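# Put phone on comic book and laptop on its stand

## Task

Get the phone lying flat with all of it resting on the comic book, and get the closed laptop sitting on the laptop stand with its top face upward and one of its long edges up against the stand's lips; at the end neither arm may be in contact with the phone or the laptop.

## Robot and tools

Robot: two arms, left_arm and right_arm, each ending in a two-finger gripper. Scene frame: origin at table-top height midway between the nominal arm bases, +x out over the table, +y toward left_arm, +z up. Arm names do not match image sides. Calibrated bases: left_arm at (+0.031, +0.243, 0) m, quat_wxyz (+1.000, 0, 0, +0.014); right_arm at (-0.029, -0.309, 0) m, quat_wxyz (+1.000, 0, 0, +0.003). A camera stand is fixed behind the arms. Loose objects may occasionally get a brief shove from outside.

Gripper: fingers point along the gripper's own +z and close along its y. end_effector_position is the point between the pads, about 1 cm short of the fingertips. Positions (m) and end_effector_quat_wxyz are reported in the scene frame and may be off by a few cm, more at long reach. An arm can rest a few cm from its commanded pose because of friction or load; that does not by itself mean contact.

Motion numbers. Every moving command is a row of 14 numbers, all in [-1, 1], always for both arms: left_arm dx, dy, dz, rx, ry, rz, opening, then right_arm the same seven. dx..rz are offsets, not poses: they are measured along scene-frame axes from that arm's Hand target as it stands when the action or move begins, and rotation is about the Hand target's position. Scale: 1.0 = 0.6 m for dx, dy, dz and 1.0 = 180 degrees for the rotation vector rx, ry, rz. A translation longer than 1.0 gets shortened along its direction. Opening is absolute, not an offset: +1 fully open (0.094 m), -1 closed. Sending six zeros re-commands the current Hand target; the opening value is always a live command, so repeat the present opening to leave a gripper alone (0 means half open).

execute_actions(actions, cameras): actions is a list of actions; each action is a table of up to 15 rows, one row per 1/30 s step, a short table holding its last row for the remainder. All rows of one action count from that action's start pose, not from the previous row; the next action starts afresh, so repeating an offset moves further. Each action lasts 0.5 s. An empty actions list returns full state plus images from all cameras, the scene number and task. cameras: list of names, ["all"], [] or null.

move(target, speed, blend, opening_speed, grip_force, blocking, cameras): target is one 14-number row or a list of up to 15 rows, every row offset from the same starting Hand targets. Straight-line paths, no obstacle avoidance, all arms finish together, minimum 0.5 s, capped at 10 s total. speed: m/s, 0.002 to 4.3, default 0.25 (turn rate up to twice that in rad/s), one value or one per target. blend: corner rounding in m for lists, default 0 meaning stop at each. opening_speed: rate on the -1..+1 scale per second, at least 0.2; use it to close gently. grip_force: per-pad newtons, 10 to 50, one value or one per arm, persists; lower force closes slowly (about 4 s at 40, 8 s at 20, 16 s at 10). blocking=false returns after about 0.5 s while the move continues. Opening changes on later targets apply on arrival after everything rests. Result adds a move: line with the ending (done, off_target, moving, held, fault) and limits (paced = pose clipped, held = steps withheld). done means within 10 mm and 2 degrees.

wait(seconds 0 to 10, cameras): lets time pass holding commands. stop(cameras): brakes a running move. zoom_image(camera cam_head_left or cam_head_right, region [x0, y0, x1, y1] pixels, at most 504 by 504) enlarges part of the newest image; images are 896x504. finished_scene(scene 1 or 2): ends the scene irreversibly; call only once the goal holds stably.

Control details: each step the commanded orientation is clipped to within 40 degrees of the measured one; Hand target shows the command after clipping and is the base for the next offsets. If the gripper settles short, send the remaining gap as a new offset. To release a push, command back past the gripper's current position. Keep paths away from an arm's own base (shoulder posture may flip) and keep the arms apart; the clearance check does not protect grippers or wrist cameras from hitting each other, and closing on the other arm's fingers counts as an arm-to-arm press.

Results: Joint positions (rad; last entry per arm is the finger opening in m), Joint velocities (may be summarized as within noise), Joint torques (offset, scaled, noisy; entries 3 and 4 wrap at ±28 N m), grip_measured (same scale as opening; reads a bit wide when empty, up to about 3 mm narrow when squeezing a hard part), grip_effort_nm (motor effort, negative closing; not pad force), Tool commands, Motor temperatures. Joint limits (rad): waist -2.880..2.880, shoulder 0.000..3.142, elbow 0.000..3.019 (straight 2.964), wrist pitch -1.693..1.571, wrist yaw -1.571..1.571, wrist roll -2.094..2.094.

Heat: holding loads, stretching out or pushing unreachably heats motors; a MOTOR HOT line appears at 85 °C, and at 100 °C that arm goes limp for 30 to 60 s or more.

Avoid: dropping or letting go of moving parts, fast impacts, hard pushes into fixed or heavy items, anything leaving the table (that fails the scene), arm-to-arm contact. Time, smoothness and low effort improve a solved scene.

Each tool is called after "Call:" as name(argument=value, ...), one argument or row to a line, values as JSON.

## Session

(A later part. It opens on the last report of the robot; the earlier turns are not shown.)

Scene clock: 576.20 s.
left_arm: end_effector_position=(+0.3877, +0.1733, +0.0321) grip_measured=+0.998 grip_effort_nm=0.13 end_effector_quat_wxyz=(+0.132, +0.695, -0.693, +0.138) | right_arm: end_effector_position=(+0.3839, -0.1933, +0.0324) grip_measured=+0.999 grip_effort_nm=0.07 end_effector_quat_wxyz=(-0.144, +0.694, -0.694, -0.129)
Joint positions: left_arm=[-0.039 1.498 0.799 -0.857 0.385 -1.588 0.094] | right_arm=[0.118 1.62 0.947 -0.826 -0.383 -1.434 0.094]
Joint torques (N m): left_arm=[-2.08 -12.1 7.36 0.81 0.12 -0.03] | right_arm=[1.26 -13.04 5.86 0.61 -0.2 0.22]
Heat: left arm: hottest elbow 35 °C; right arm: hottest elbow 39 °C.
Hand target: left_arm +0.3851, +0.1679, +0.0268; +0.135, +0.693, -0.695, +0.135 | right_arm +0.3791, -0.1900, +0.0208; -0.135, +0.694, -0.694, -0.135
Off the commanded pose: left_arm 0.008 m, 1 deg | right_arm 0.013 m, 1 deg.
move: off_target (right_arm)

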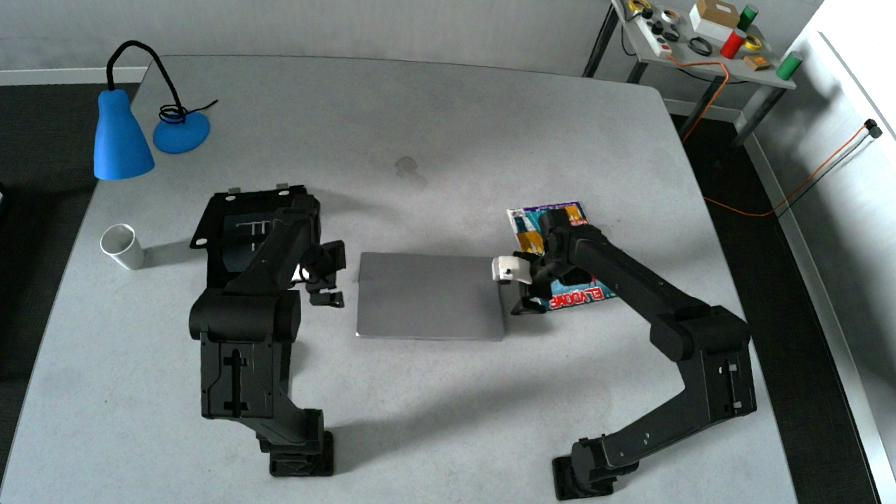

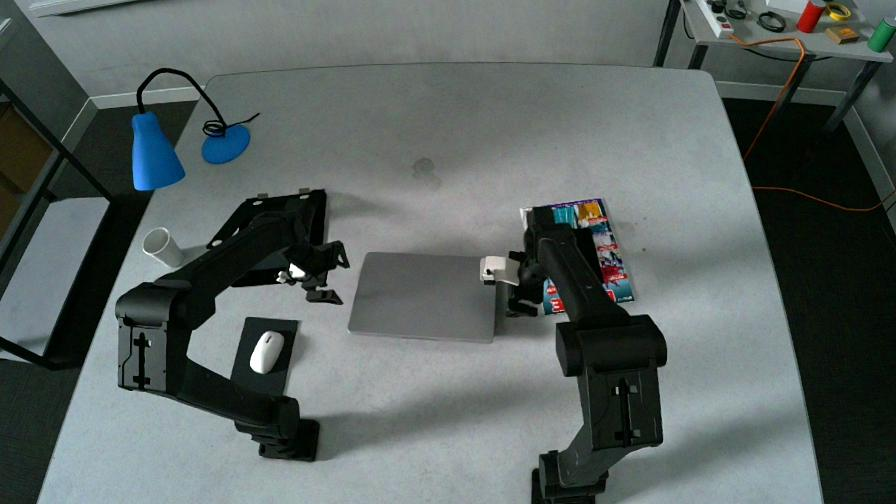

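Call:
move(
  target=[-0.022,0,-0.0242,0,0,0,1, -0.0175,0,-0.025,0,0,0,1],
  speed=0.05,
  cameras=["all"],
)

Call:
zoom_image(
  camera="cam_head_left",
  region=[320, 230, 420, 330],
)

Call:
zoom_image(
  camera="cam_head_left",
  region=[470, 230, 570, 330],
)

Scene clock: 583.13 s.
left_arm: end_effector_position=(+0.3756, +0.1732, +0.0179) grip_measured=+0.998 grip_effort_nm=0.13 end_effector_quat_wxyz=(+0.131, +0.695, -0.693, +0.139) | right_arm: end_effector_position=(+0.3755, -0.1929, +0.0192) grip_measured=+0.999 grip_effort_nm=0.07 end_effector_quat_wxyz=(-0.146, +0.694, -0.693, -0.128)
Joint positions: left_arm=[-0.04 1.498 0.749 -0.806 0.385 -1.588 0.094] | right_arm=[0.121 1.623 0.906 -0.774 -0.383 -1.431 0.094]
Joint torques (N m): left_arm=[-2.32 -10.75 6.86 0.77 0.17 -0.11] | right_arm=[1.26 -12.75 5.38 0.59 -0.19 0.2]
Heat: left arm: hottest elbow 34 °C; right arm: hottest elbow 39 °C.
Hand target: left_arm +0.3719, +0.1680, +0.0123; +0.135, +0.693, -0.695, +0.135 | right_arm +0.3688, -0.1899, +0.0059; -0.135, +0.694, -0.694, -0.135
Off the commanded pose: left_arm 0.009 m, 1 deg | right_arm 0.015 m, 2 deg.
move: off_target (right_arm)

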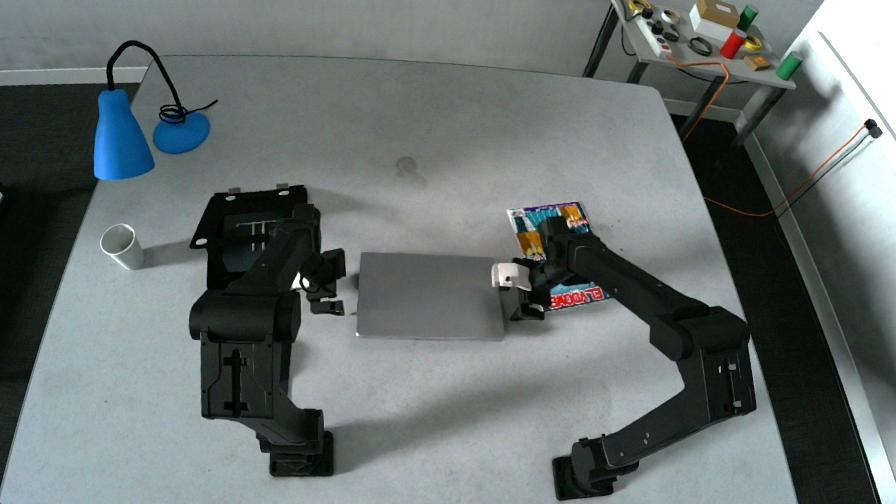

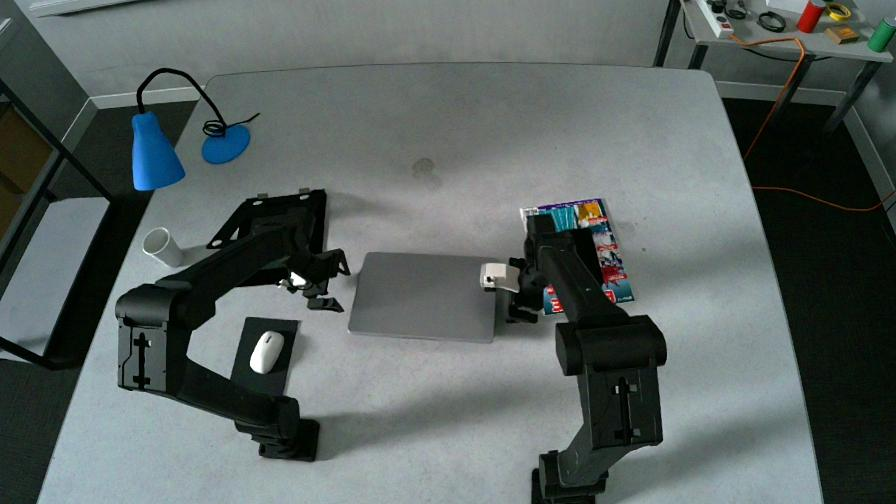

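Scaled by 5.040.

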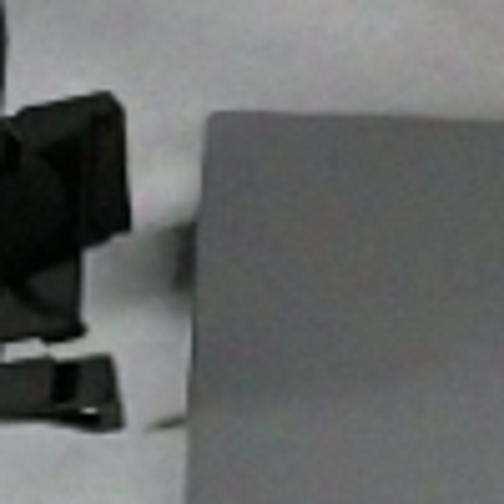

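Scaled by 5.040.

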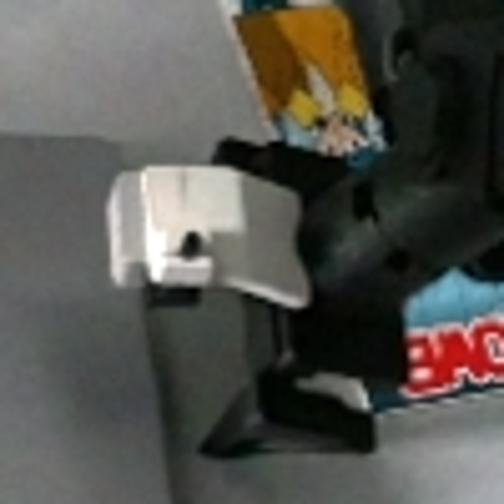

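Call:
move(
  target=[0,-0.0483,0,0,0,0,1, 0,0.0317,0,0,0,0,1],
  speed=0.03,
  cameras=["all"],
)

Call:
zoom_image(
  camera="cam_head_left",
  region=[320, 230, 420, 330],
)

Call:
zoom_image(
  camera="cam_head_left",
  region=[470, 230, 570, 330],
)

Scene clock: 588.43 s.
left_arm: end_effector_position=(+0.3762, +0.1453, +0.0178) grip_measured=+0.998 grip_effort_nm=0.13 end_effector_quat_wxyz=(+0.131, +0.694, -0.694, +0.138) | right_arm: end_effector_position=(+0.3739, -0.1749, +0.0182) grip_measured=+0.999 grip_effort_nm=0.07 end_effector_quat_wxyz=(-0.145, +0.693, -0.694, -0.129)
Joint positions: left_arm=[-0.121 1.498 0.749 -0.774 0.38 -1.672 0.094] | right_arm=[0.165 1.626 0.906 -0.756 -0.38 -1.381 0.094]
Joint torques (N m): left_arm=[-3.37 -11.46 6.86 0.94 0.2 -0.21] | right_arm=[1.32 -12.69 5.76 0.65 -0.19 0.22]
Heat: left arm: hottest elbow 34 °C; right arm: hottest elbow 38 °C.
Hand target: left_arm +0.3719, +0.1390, +0.0123; +0.135, +0.693, -0.695, +0.135 | right_arm +0.3688, -0.1709, +0.0059; -0.135, +0.694, -0.694, -0.135
Off the commanded pose: left_arm 0.009 m, 1 deg | right_arm 0.014 m, 1 deg.
move: off_target (right_arm)

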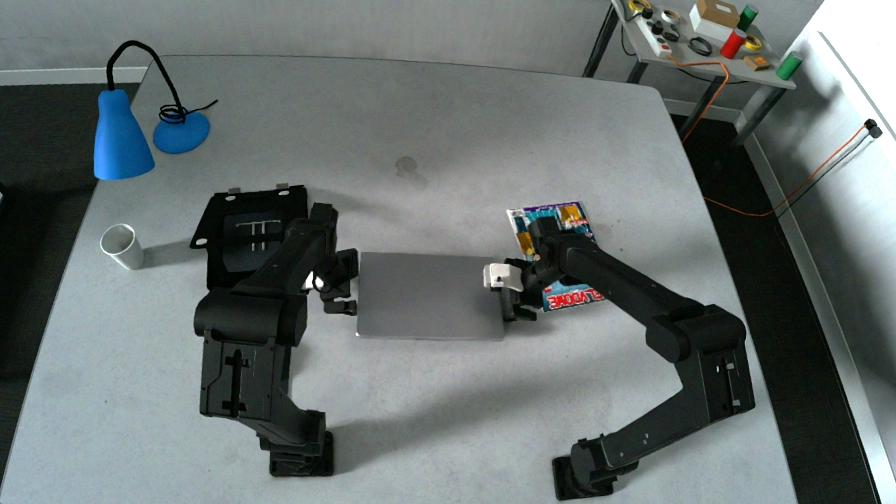

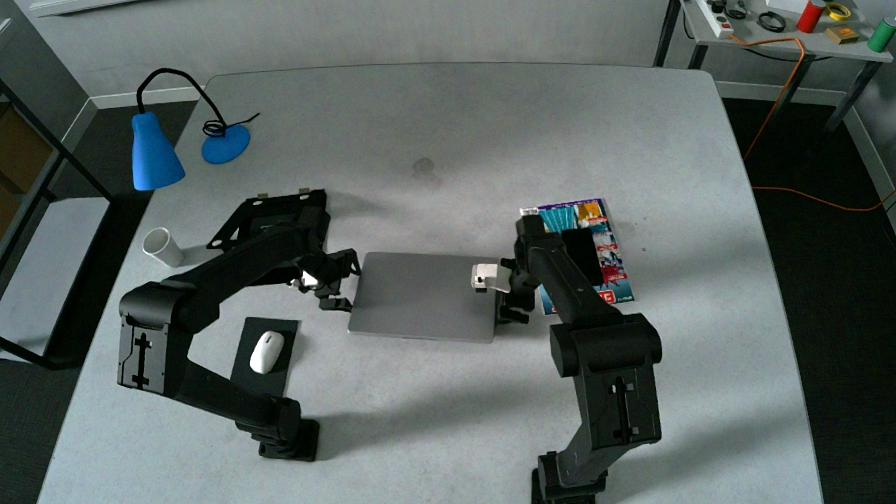

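Scaled by 5.040.

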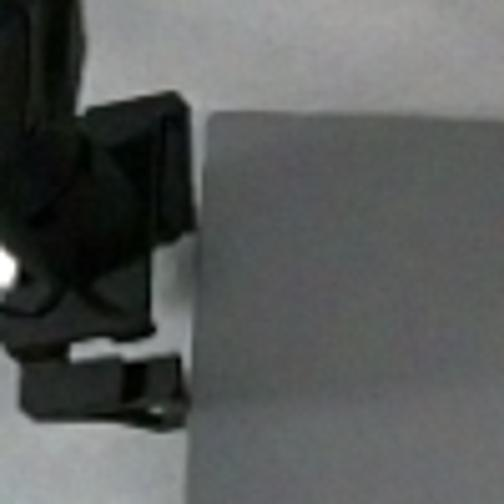

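Scaled by 5.040.

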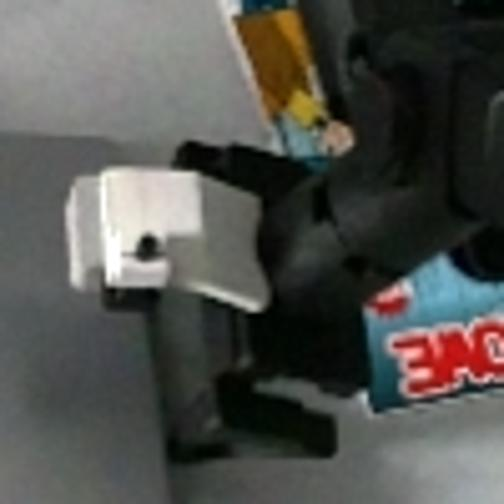

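Call:
move(
  target=[0,-0.05,0,0,0,0,1, 0,0.05,0,0,0,0,1],
  speed=0.03,
)

Scene clock: 592.13 s.
left_arm: end_effector_position=(+0.3766, +0.1447, +0.0156) grip_measured=+0.998 grip_effort_nm=0.13 end_effector_quat_wxyz=(+0.117, +0.697, -0.696, +0.126) | right_arm: end_effector_position=(+0.3726, -0.1685, +0.0163) grip_measured=+0.999 grip_effort_nm=0.07 end_effector_quat_wxyz=(-0.136, +0.693, -0.698, -0.119)
Joint positions: left_arm=[-0.14 1.498 0.749 -0.768 0.342 -1.695 0.094] | right_arm=[0.193 1.627 0.906 -0.75 -0.35 -1.349 0.094]
Joint torques (N m): left_arm=[-7.36 -10.87 7.31 1.7 1.56 -0.71] | right_arm=[4.48 -12.16 6.56 1.18 -0.98 0.56]
Heat: left arm: hottest elbow 34 °C; right arm: hottest elbow 38 °C.
Hand target: left_arm +0.3719, +0.1090, +0.0123; +0.135, +0.693, -0.695, +0.135 | right_arm +0.3687, -0.1409, +0.0059; -0.135, +0.694, -0.694, -0.135
Off the commanded pose: left_arm 0.036 m, 2 deg | right_arm 0.030 m, 2 deg.
move: off_target (left_arm, right_arm)

Call:
move(
  target=[0,-0.05,0,-0.028,0,0,1, 0,0.05,0,0.028,0,0,1],
  speed=0.03,
)

Scene clock: 598.53 s.
left_arm: end_effector_position=(+0.3771, +0.1413, +0.0163) grip_measured=+0.998 grip_effort_nm=0.12 end_effector_quat_wxyz=(+0.122, +0.689, -0.701, +0.136) | right_arm: end_effector_position=(+0.3733, -0.1636, +0.0173) grip_measured=+0.999 grip_effort_nm=0.05 end_effector_quat_wxyz=(-0.147, +0.700, -0.687, -0.127)
Joint positions: left_arm=[-0.14 1.498 0.747 -0.759 0.363 -1.676 0.094] | right_arm=[0.193 1.629 0.905 -0.74 -0.377 -1.371 0.094]
Joint torques (N m): left_arm=[-9.93 -9.93 7.16 2.37 3.94 -1.22] | right_arm=[6.59 -11.46 6.39 2.28 -2.86 1.14]
Heat: left arm: hottest elbow 33 °C; right arm: hottest elbow 38 °C.
Hand target: left_arm +0.3719, +0.0790, +0.0122; +0.165, +0.687, -0.688, +0.166 | right_arm +0.3686, -0.1109, +0.0058; -0.165, +0.687, -0.688, -0.166
Off the commanded pose: left_arm 0.063 m, 6 deg | right_arm 0.054 m, 5 deg.
move: off_target (left_arm, right_arm)

Call:
move(
  target=[0,0,0.06,0,0,0,1, 0,0,0.06,0,0,0,1],
  speed=0.04,
  cameras=["all"],
)

Call:
zoom_image(
  camera="cam_head_left",
  region=[290, 190, 570, 400],
)

Call:
zoom_image(
  camera="cam_head_right",
  region=[290, 190, 570, 400],
)

Scene clock: 602.50 s.
left_arm: end_effector_position=(+0.3715, +0.1403, +0.0174) grip_measured=+0.998 grip_effort_nm=0.12 end_effector_quat_wxyz=(+0.133, +0.691, -0.699, +0.131) | right_arm: end_effector_position=(+0.3663, -0.1655, +0.0165) grip_measured=+0.999 grip_effort_nm=0.05 end_effector_quat_wxyz=(-0.134, +0.699, -0.689, -0.134)
Joint positions: left_arm=[-0.14 1.496 0.747 -0.783 0.374 -1.678 0.094] | right_arm=[0.193 1.629 0.905 -0.771 -0.374 -1.372 0.094]
Joint torques (N m): left_arm=[-9.93 -15.62 10.13 -0.12 3.68 -1.22] | right_arm=[6.71 -16.56 8.68 0.17 -3.06 1.16]
Motor temperatures (°C): left_arm=[23 28 33 24 35 24 26] | right_arm=[27 35 37 25 29 24 25]
Heat: left arm: hottest wrist yaw 35 °C; right arm: hottest elbow 37 °C.
Hand target: left_arm +0.3719, +0.0790, +0.0483; +0.165, +0.687, -0.688, +0.166 | right_arm +0.3685, -0.1109, +0.0418; -0.165, +0.687, -0.688, -0.166
Off the commanded pose: left_arm 0.069 m, 6 deg | right_arm 0.060 m, 5 deg.
move: off_target (left_arm, right_arm)

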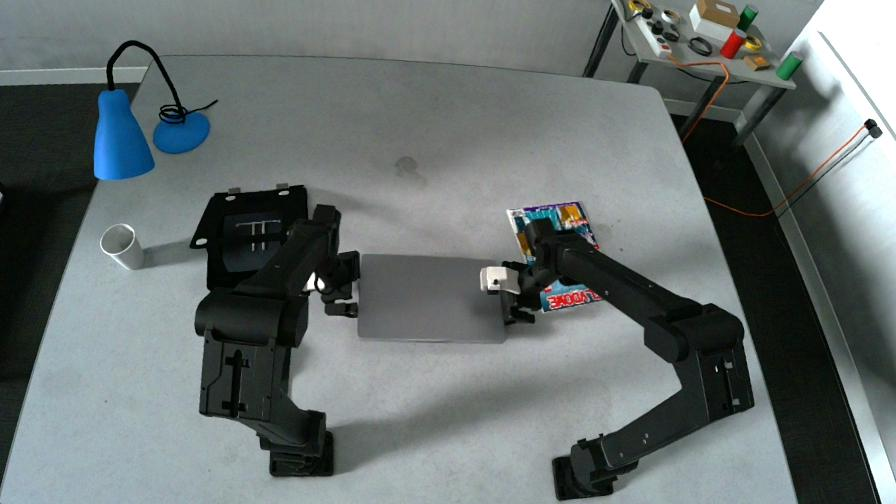

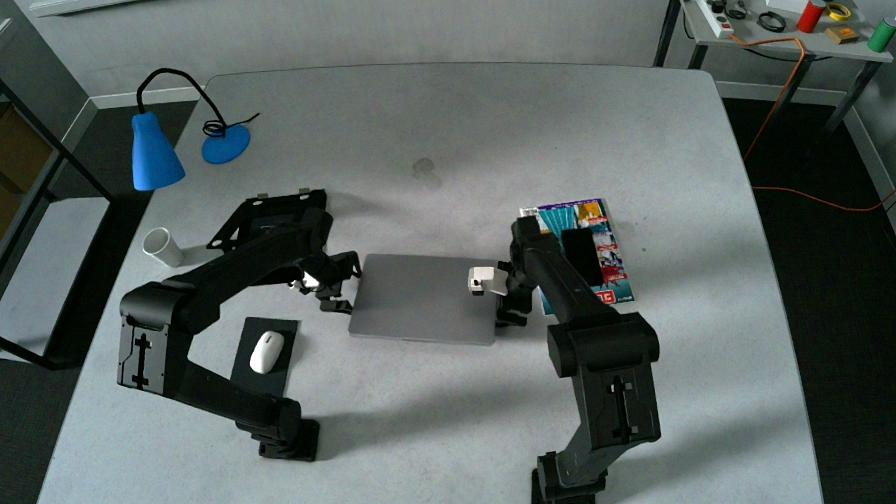

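Scaled by 1.800.

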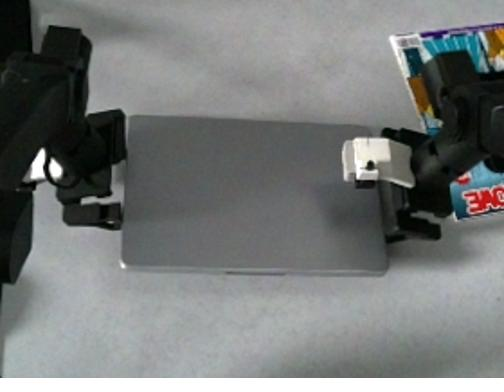

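Scaled by 1.800.

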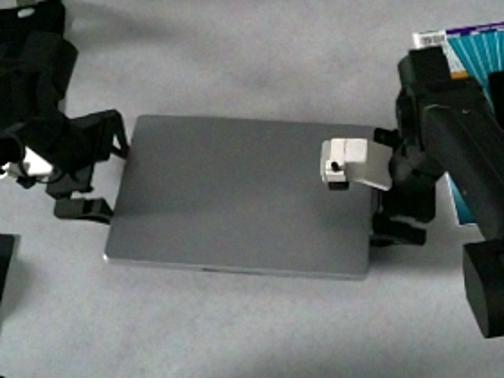

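Call:
move(
  target=[0,0,0.05,0,0,0,1, 0,0,0.05,0,0,0,1],
  speed=0.04,
  cameras=["all"],
)

Call:
zoom_image(
  camera="cam_head_left",
  region=[290, 190, 570, 400],
)

Call:
zoom_image(
  camera="cam_head_right",
  region=[290, 190, 570, 400],
)

Scene clock: 606.53 s.
left_arm: end_effector_position=(+0.3553, +0.1376, +0.0374) grip_measured=+0.998 grip_effort_nm=0.12 end_effector_quat_wxyz=(+0.147, +0.693, -0.695, +0.121) | right_arm: end_effector_position=(+0.3487, -0.1686, +0.0293) grip_measured=+0.999 grip_effort_nm=0.06 end_effector_quat_wxyz=(-0.112, +0.696, -0.693, -0.151)
Joint positions: left_arm=[-0.148 1.434 0.747 -0.875 0.384 -1.689 0.094] | right_arm=[0.193 1.593 0.905 -0.864 -0.377 -1.374 0.094]
Joint torques (N m): left_arm=[-8.94 -14.33 13.78 0.01 3.45 -1.17] | right_arm=[6.53 -17.73 10.88 0.36 -3.18 1.14]
Heat: left arm: hottest wrist yaw 38 °C; right arm: hottest elbow 38 °C.
Hand target: left_arm +0.3719, +0.0789, +0.0782; +0.165, +0.687, -0.688, +0.166 | right_arm +0.3686, -0.1109, +0.0718; -0.165, +0.687, -0.688, -0.166
Off the commanded pose: left_arm 0.073 m, 6 deg | right_arm 0.074 m, 6 deg.
move: off_target (left_arm, right_arm)

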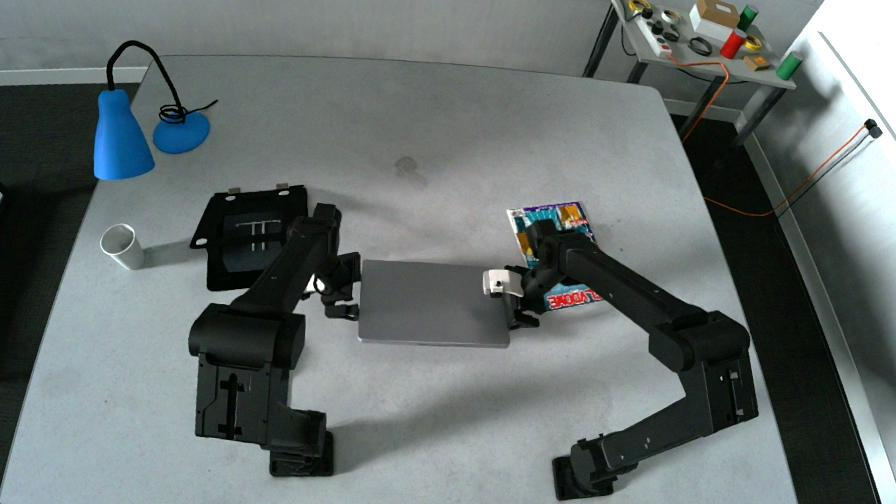

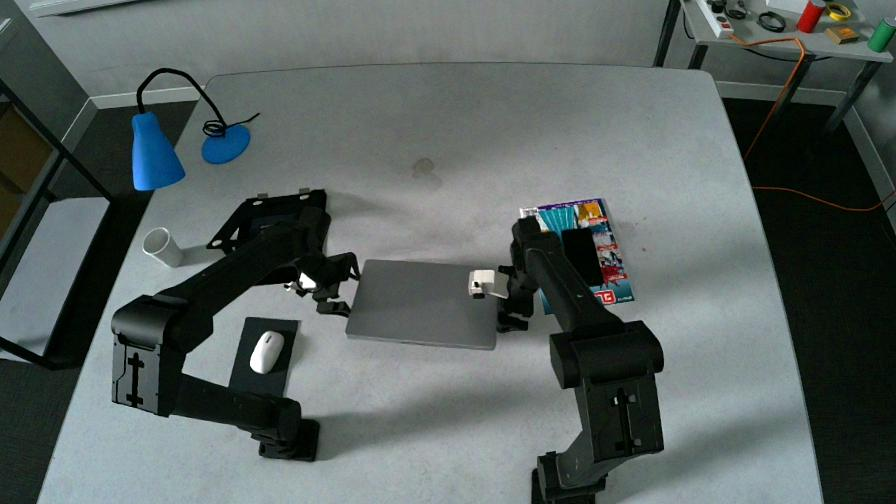

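Scaled by 1.800.

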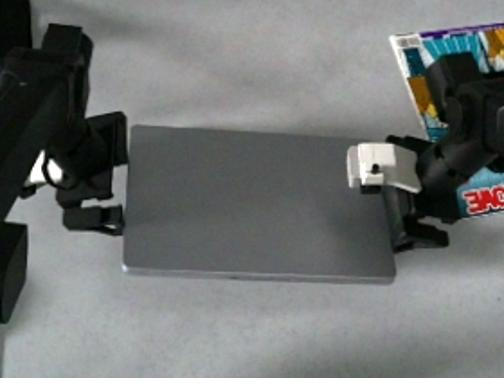

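Scaled by 1.800.

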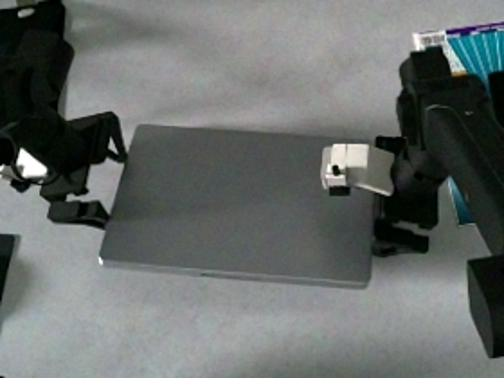

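Call:
move(
  target=[0.02,-0.015,0.2,0,0,0,1, 0.02,0.015,0.21,0,0,0,1],
  speed=0.06,
  cameras=["all"],
)

Call:
zoom_image(
  camera="cam_head_left",
  region=[290, 190, 570, 400],
)

Call:
zoom_image(
  camera="cam_head_right",
  region=[290, 190, 570, 400],
)

Scene clock: 615.27 s.
left_arm: end_effector_position=(+0.3616, +0.1360, +0.1368) grip_measured=+0.998 grip_effort_nm=0.12 end_effector_quat_wxyz=(+0.155, +0.694, -0.695, +0.106) | right_arm: end_effector_position=(+0.3476, -0.1692, +0.1336) grip_measured=+0.999 grip_effort_nm=0.06 end_effector_quat_wxyz=(-0.092, +0.699, -0.690, -0.163)
Joint positions: left_arm=[-0.153 1.318 0.938 -1.215 0.378 -1.688 0.094] | right_arm=[0.193 1.469 1.08 -1.214 -0.375 -1.391 0.094]
Joint torques (N m): left_arm=[-10.23 -13.45 19.69 -0.24 3.83 -1.27] | right_arm=[7 -16.56 16.2 0.36 -3.45 1.32]
Motor temperatures (°C): left_arm=[23 28 36 24 44 25 26] | right_arm=[27 35 39 25 38 24 25]
Heat: left arm: hottest wrist yaw 44 °C; right arm: hottest elbow 39 °C.
Hand target: left_arm +0.3839, +0.0701, +0.1982; +0.165, +0.687, -0.688, +0.166 | right_arm +0.3806, -0.1019, +0.1978; -0.165, +0.687, -0.688, -0.166
Off the commanded pose: left_arm 0.093 m, 7 deg | right_arm 0.099 m, 9 deg.
move: off_target (left_arm, right_arm)

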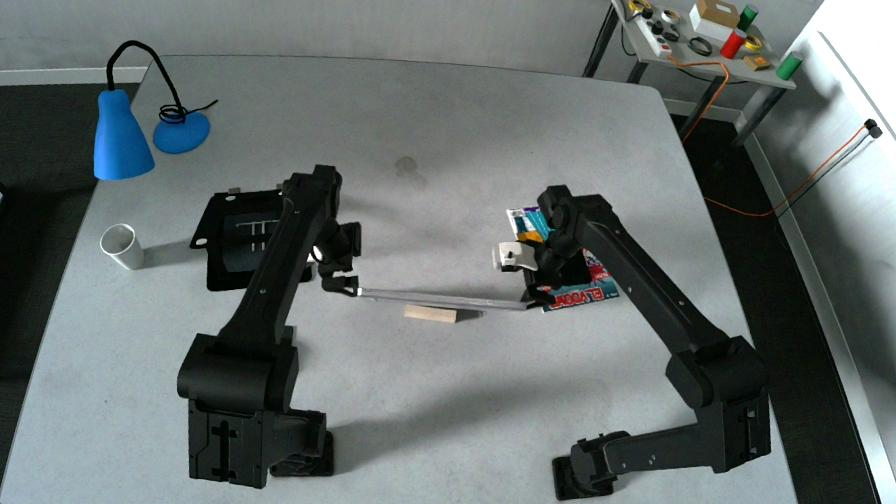

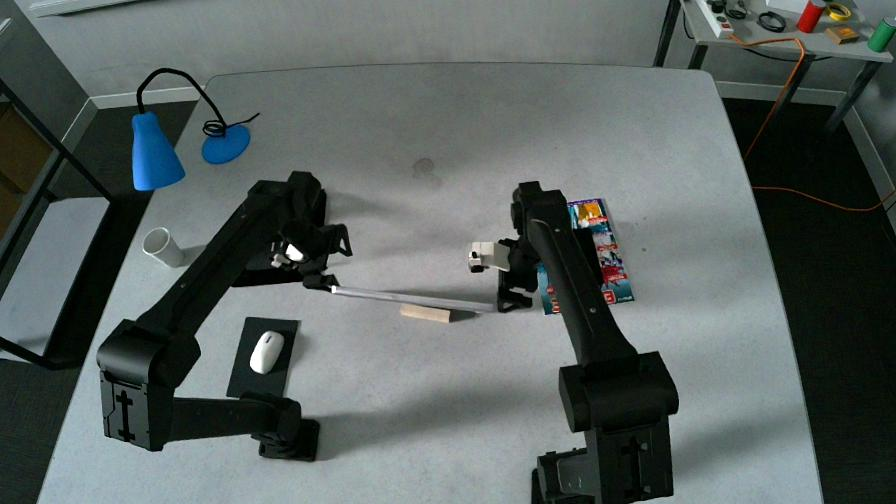

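Scaled by 1.800.

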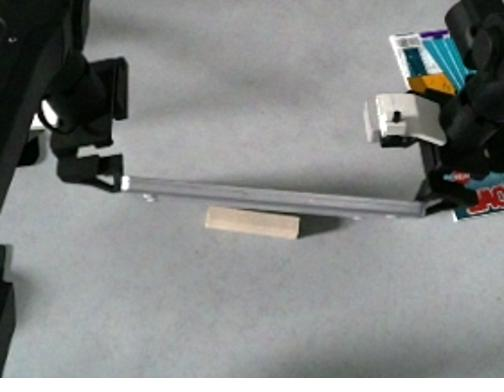

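Scaled by 1.800.

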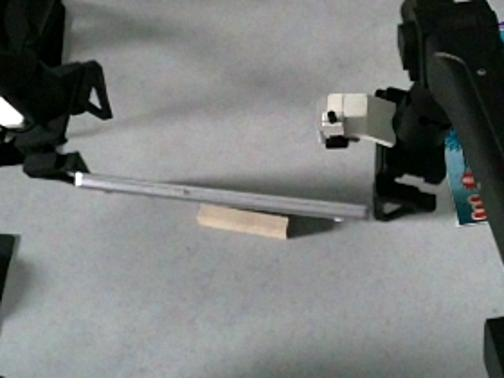

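Call:
move(
  target=[
    [-0.04,0,-0.06,0,0,0,1, -0.04,0,-0.06,0,0,0,1],
    [-0.11,0,-0.13,0,0,0,1, -0.11,0,-0.13,0,0,0,1],
    [-0.18,0,-0.2,0,0,0,1, -0.18,0,-0.2,0,0,0,1],
  ],
  speed=0.06,
  blend=[0.01,0.01,0],
  cameras=["all"],
)

Call:
zoom_image(
  camera="cam_head_left",
  region=[290, 190, 570, 400],
)

Call:
zoom_image(
  camera="cam_head_right",
  region=[290, 190, 570, 400],
)

Scene clock: 638.37 s.
left_arm: end_effector_position=(+0.2847, +0.1297, +0.0637) grip_measured=+0.998 grip_effort_nm=0.11 end_effector_quat_wxyz=(+0.116, +0.679, -0.714, +0.124) | right_arm: end_effector_position=(+0.2620, -0.1693, +0.0523) grip_measured=+1.000 grip_effort_nm=0.01 end_effector_quat_wxyz=(-0.098, +0.718, -0.676, -0.133)
Joint positions: left_arm=[-0.24 1.152 0.593 -0.934 0.333 -1.745 0.094] | right_arm=[0.269 1.339 0.713 -0.913 -0.331 -1.351 0.094]
Joint torques (N m): left_arm=[-10.11 -9.17 9.36 1.51 4.86 -1.58] | right_arm=[7.88 -12.22 9.03 2.28 -4.53 1.72]
Motor temperatures (°C): left_arm=[23 28 42 24 57 26 26] | right_arm=[27 36 47 25 50 26 25]
Heat: left arm: hottest wrist yaw 57 °C; right arm: hottest wrist yaw 50 °C.
Hand target: left_arm +0.2759, +0.0699, +0.0783; +0.165, +0.687, -0.688, +0.166 | right_arm +0.2727, -0.1019, +0.0779; -0.165, +0.687, -0.688, -0.166
Off the commanded pose: left_arm 0.062 m, 8 deg | right_arm 0.073 m, 9 deg.
move: off_target (left_arm, right_arm)

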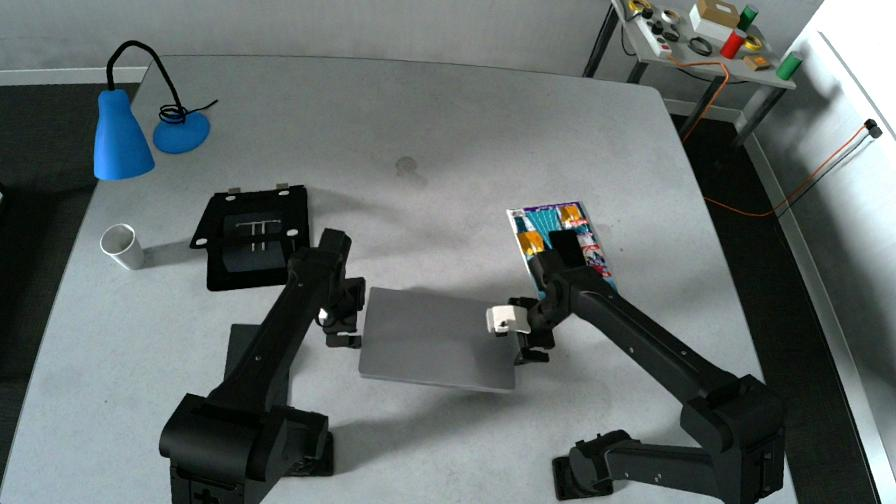

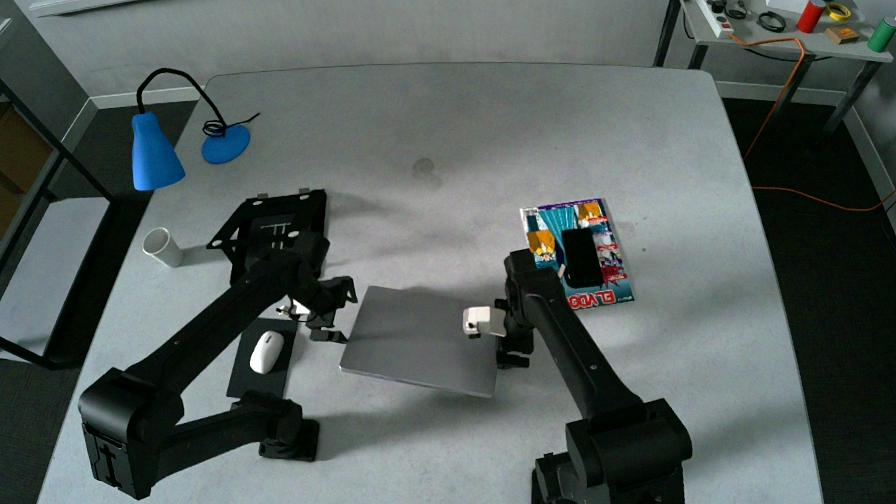

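Scaled by 1.800.

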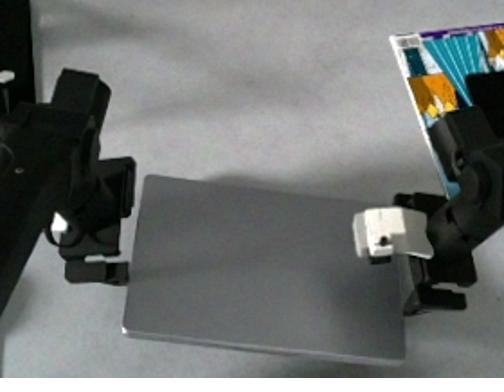

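Scaled by 1.800.

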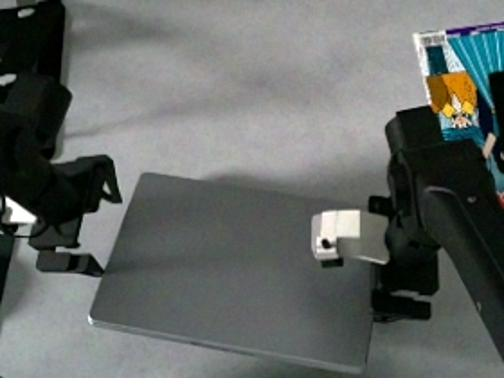

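Call:
move(
  target=[-0.02,0,-0.09,0,0,0,1, -0.02,0,-0.09,0,0,0,1],
  speed=0.06,
)

Call:
move(
  target=[0,0.08,-0.02,0,0,0,1, 0,-0.08,-0.02,0,0,0,1],
  speed=0.05,
  cameras=["all"],
)

Call:
zoom_image(
  camera="cam_head_left",
  region=[290, 190, 570, 400],
)

Call:
zoom_image(
  camera="cam_head_right",
  region=[290, 190, 570, 400],
)

Scene clock: 643.53 s.
left_arm: end_effector_position=(+0.2600, +0.1261, +0.0263) grip_measured=+0.998 grip_effort_nm=0.11 end_effector_quat_wxyz=(+0.126, +0.696, -0.695, +0.124) | right_arm: end_effector_position=(+0.2696, -0.1722, +0.0449) grip_measured=+1.000 grip_effort_nm=-0.02 end_effector_quat_wxyz=(-0.140, +0.750, -0.640, -0.087)
Joint positions: left_arm=[-0.266 1.166 0.479 -0.799 0.347 -1.824 0.094] | right_arm=[0.269 1.301 0.652 -0.78 -0.301 -1.433 0.094]
Joint torques (N m): left_arm=[-10.11 -3.6 8.76 3.45 4.07 -1.12] | right_arm=[8.59 -2.96 6.76 3.19 -4.94 2.49]
Motor temperatures (°C): left_arm=[23 28 40 24 63 26 26] | right_arm=[27 36 46 25 58 26 25]
Heat: left arm: hottest wrist yaw 63 °C; right arm: hottest wrist yaw 58 °C.
Hand target: left_arm +0.2639, +0.0701, +0.0242; +0.165, +0.687, -0.688, +0.166 | right_arm +0.2606, -0.1020, +0.0238; -0.165, +0.687, -0.688, -0.166
Off the commanded pose: left_arm 0.056 m, 7 deg | right_arm 0.074 m, 13 deg.
move: off_target (left_arm, right_arm)

Scene clock: 645.87 s.
left_arm: end_effector_position=(+0.2634, +0.1270, +0.0129) grip_measured=+0.998 grip_effort_nm=0.11 end_effector_quat_wxyz=(+0.157, +0.690, -0.689, +0.159) | right_arm: end_effector_position=(+0.2782, -0.1592, +0.0357) grip_measured=+1.000 grip_effort_nm=-0.02 end_effector_quat_wxyz=(-0.191, +0.681, -0.692, -0.144)
Joint positions: left_arm=[-0.197 1.22 0.449 -0.715 0.443 -1.76 0.094] | right_arm=[0.23 1.342 0.621 -0.655 -0.445 -1.275 0.094]
Joint torques (N m): left_arm=[-2.49 -6.24 7.76 1.17 0.95 -0.16] | right_arm=[2.9 -5.6 4.81 0.84 -0.59 0.21]
Motor temperatures (°C): left_arm=[23 28 40 24 61 26 26] | right_arm=[27 36 45 25 57 26 25]
Heat: left arm: hottest wrist yaw 61 °C; right arm: hottest wrist yaw 57 °C.
Hand target: left_arm +0.2640, +0.1180, +0.0123; +0.165, +0.687, -0.688, +0.166 | right_arm +0.2607, -0.1499, +0.0119; -0.165, +0.687, -0.688, -0.166
Off the commanded pose: left_arm 0.009 m, 1 deg | right_arm 0.031 m, 4 deg.
move: off_target (right_arm)

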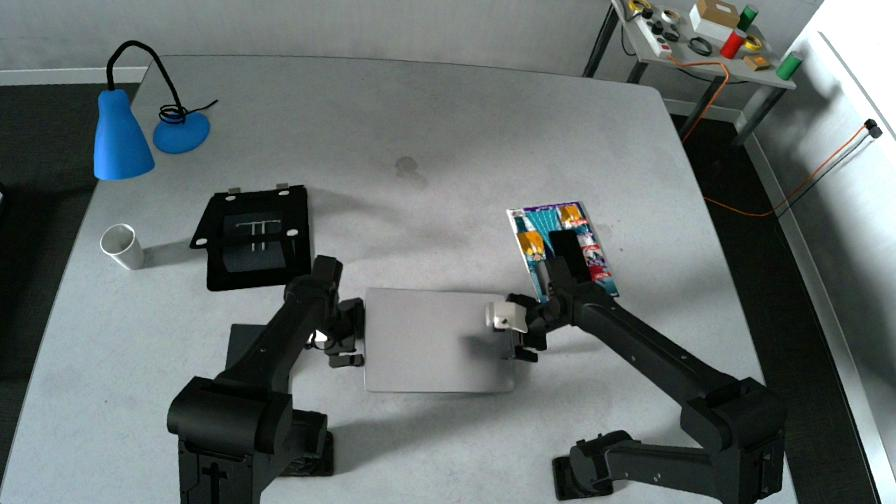

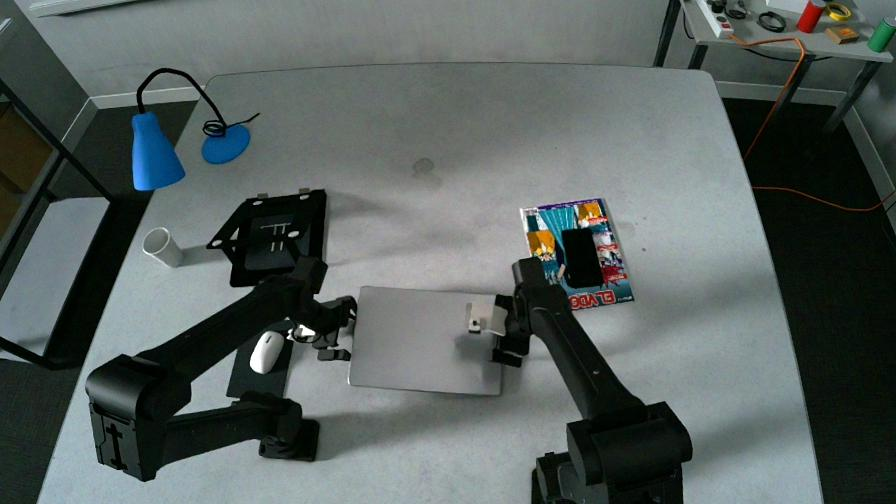

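Scaled by 1.800.

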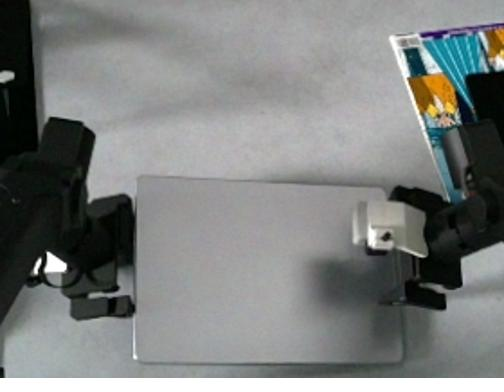

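Scaled by 1.800.

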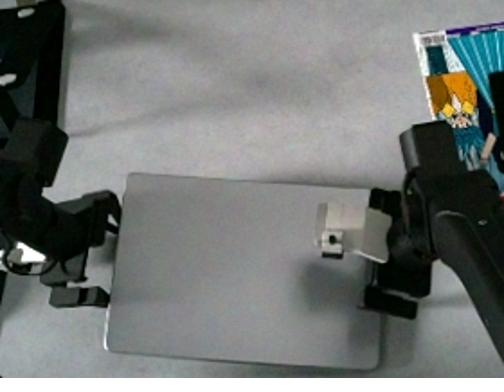

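Call:
move(
  target=[0,0.05,0.01,0,0,0,1, 0,-0.06,0.01,0,0,0,1],
  speed=0.05,
  cameras=["all"],
)

Call:
zoom_image(
  camera="cam_head_left",
  region=[290, 190, 570, 400],
)

Call:
zoom_image(
  camera="cam_head_right",
  region=[290, 190, 570, 400],
)

Scene clock: 650.90 s.
left_arm: end_effector_position=(+0.2592, +0.1452, +0.0140) grip_measured=+0.998 grip_effort_nm=0.11 end_effector_quat_wxyz=(+0.168, +0.685, -0.690, +0.161) | right_arm: end_effector_position=(+0.2758, -0.1691, +0.0382) grip_measured=+1.000 grip_effort_nm=-0.02 end_effector_quat_wxyz=(-0.204, +0.708, -0.658, -0.154)
Joint positions: left_arm=[-0.109 1.22 0.448 -0.771 0.468 -1.651 0.094] | right_arm=[0.179 1.342 0.621 -0.689 -0.494 -1.419 0.094]
Joint torques (N m): left_arm=[-0.91 -6.89 8.47 -0.02 0.37 0.15] | right_arm=[-1.32 -7.24 4.74 -0.61 0.59 0.36]
Motor temperatures (°C): left_arm=[23 28 39 24 55 25 26] | right_arm=[27 35 44 25 50 26 25]
Heat: left arm: hottest wrist yaw 55 °C; right arm: hottest wrist yaw 50 °C.
Hand target: left_arm +0.2638, +0.1480, +0.0182; +0.165, +0.687, -0.688, +0.166 | right_arm +0.2607, -0.1858, +0.0179; -0.165, +0.687, -0.688, -0.166
Off the commanded pose: left_arm 0.007 m, 1 deg | right_arm 0.030 m, 6 deg.
move: off_target (right_arm)

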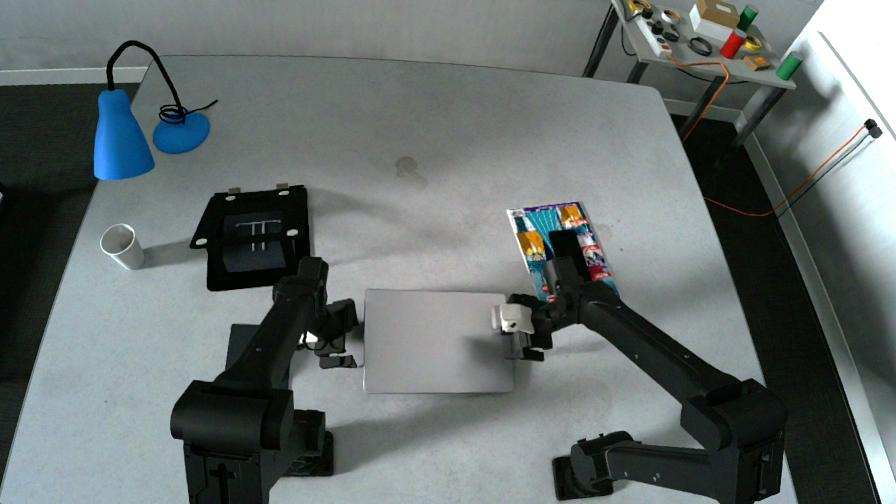

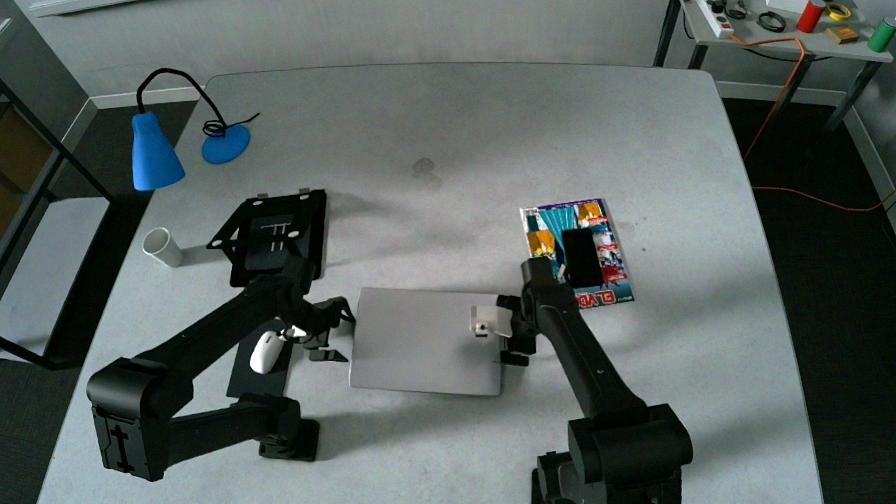

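Scaled by 1.800.

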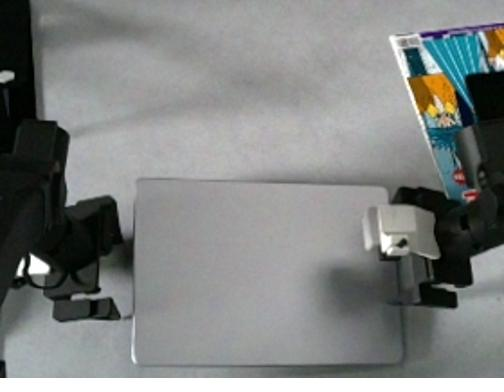

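Scaled by 1.800.

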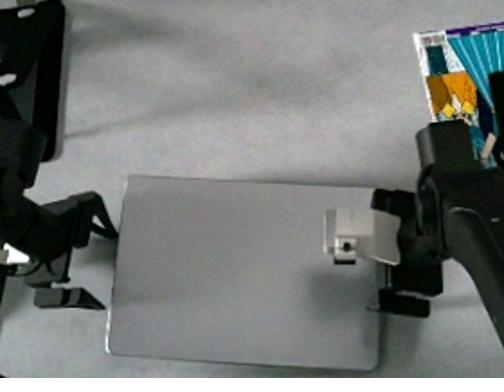

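Call:
zoom_image(
  camera="cam_head_left",
  region=[480, 280, 560, 400],
)

Call:
zoom_image(
  camera="cam_head_right",
  region=[460, 280, 560, 400],
)

Call:
zoom_image(
  camera="cam_head_left",
  region=[340, 280, 440, 410],
)

Scaled by 4.200.

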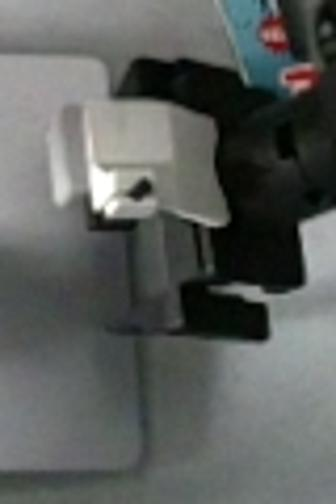

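Scaled by 4.200.

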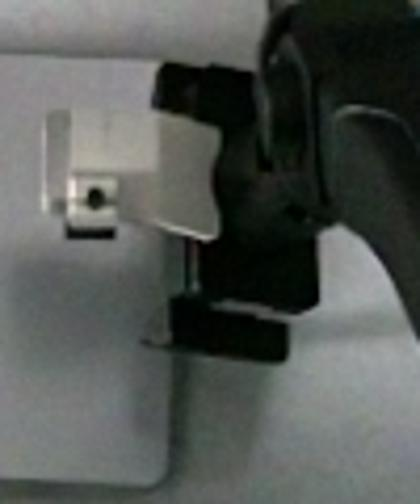

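Scaled by 3.877.

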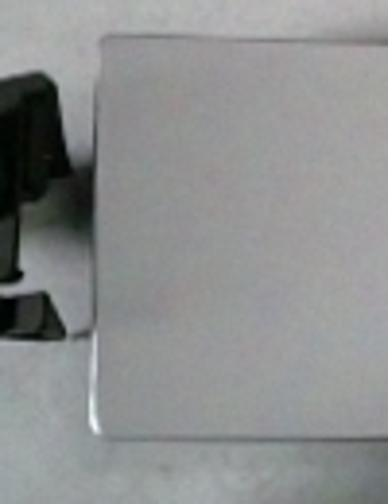

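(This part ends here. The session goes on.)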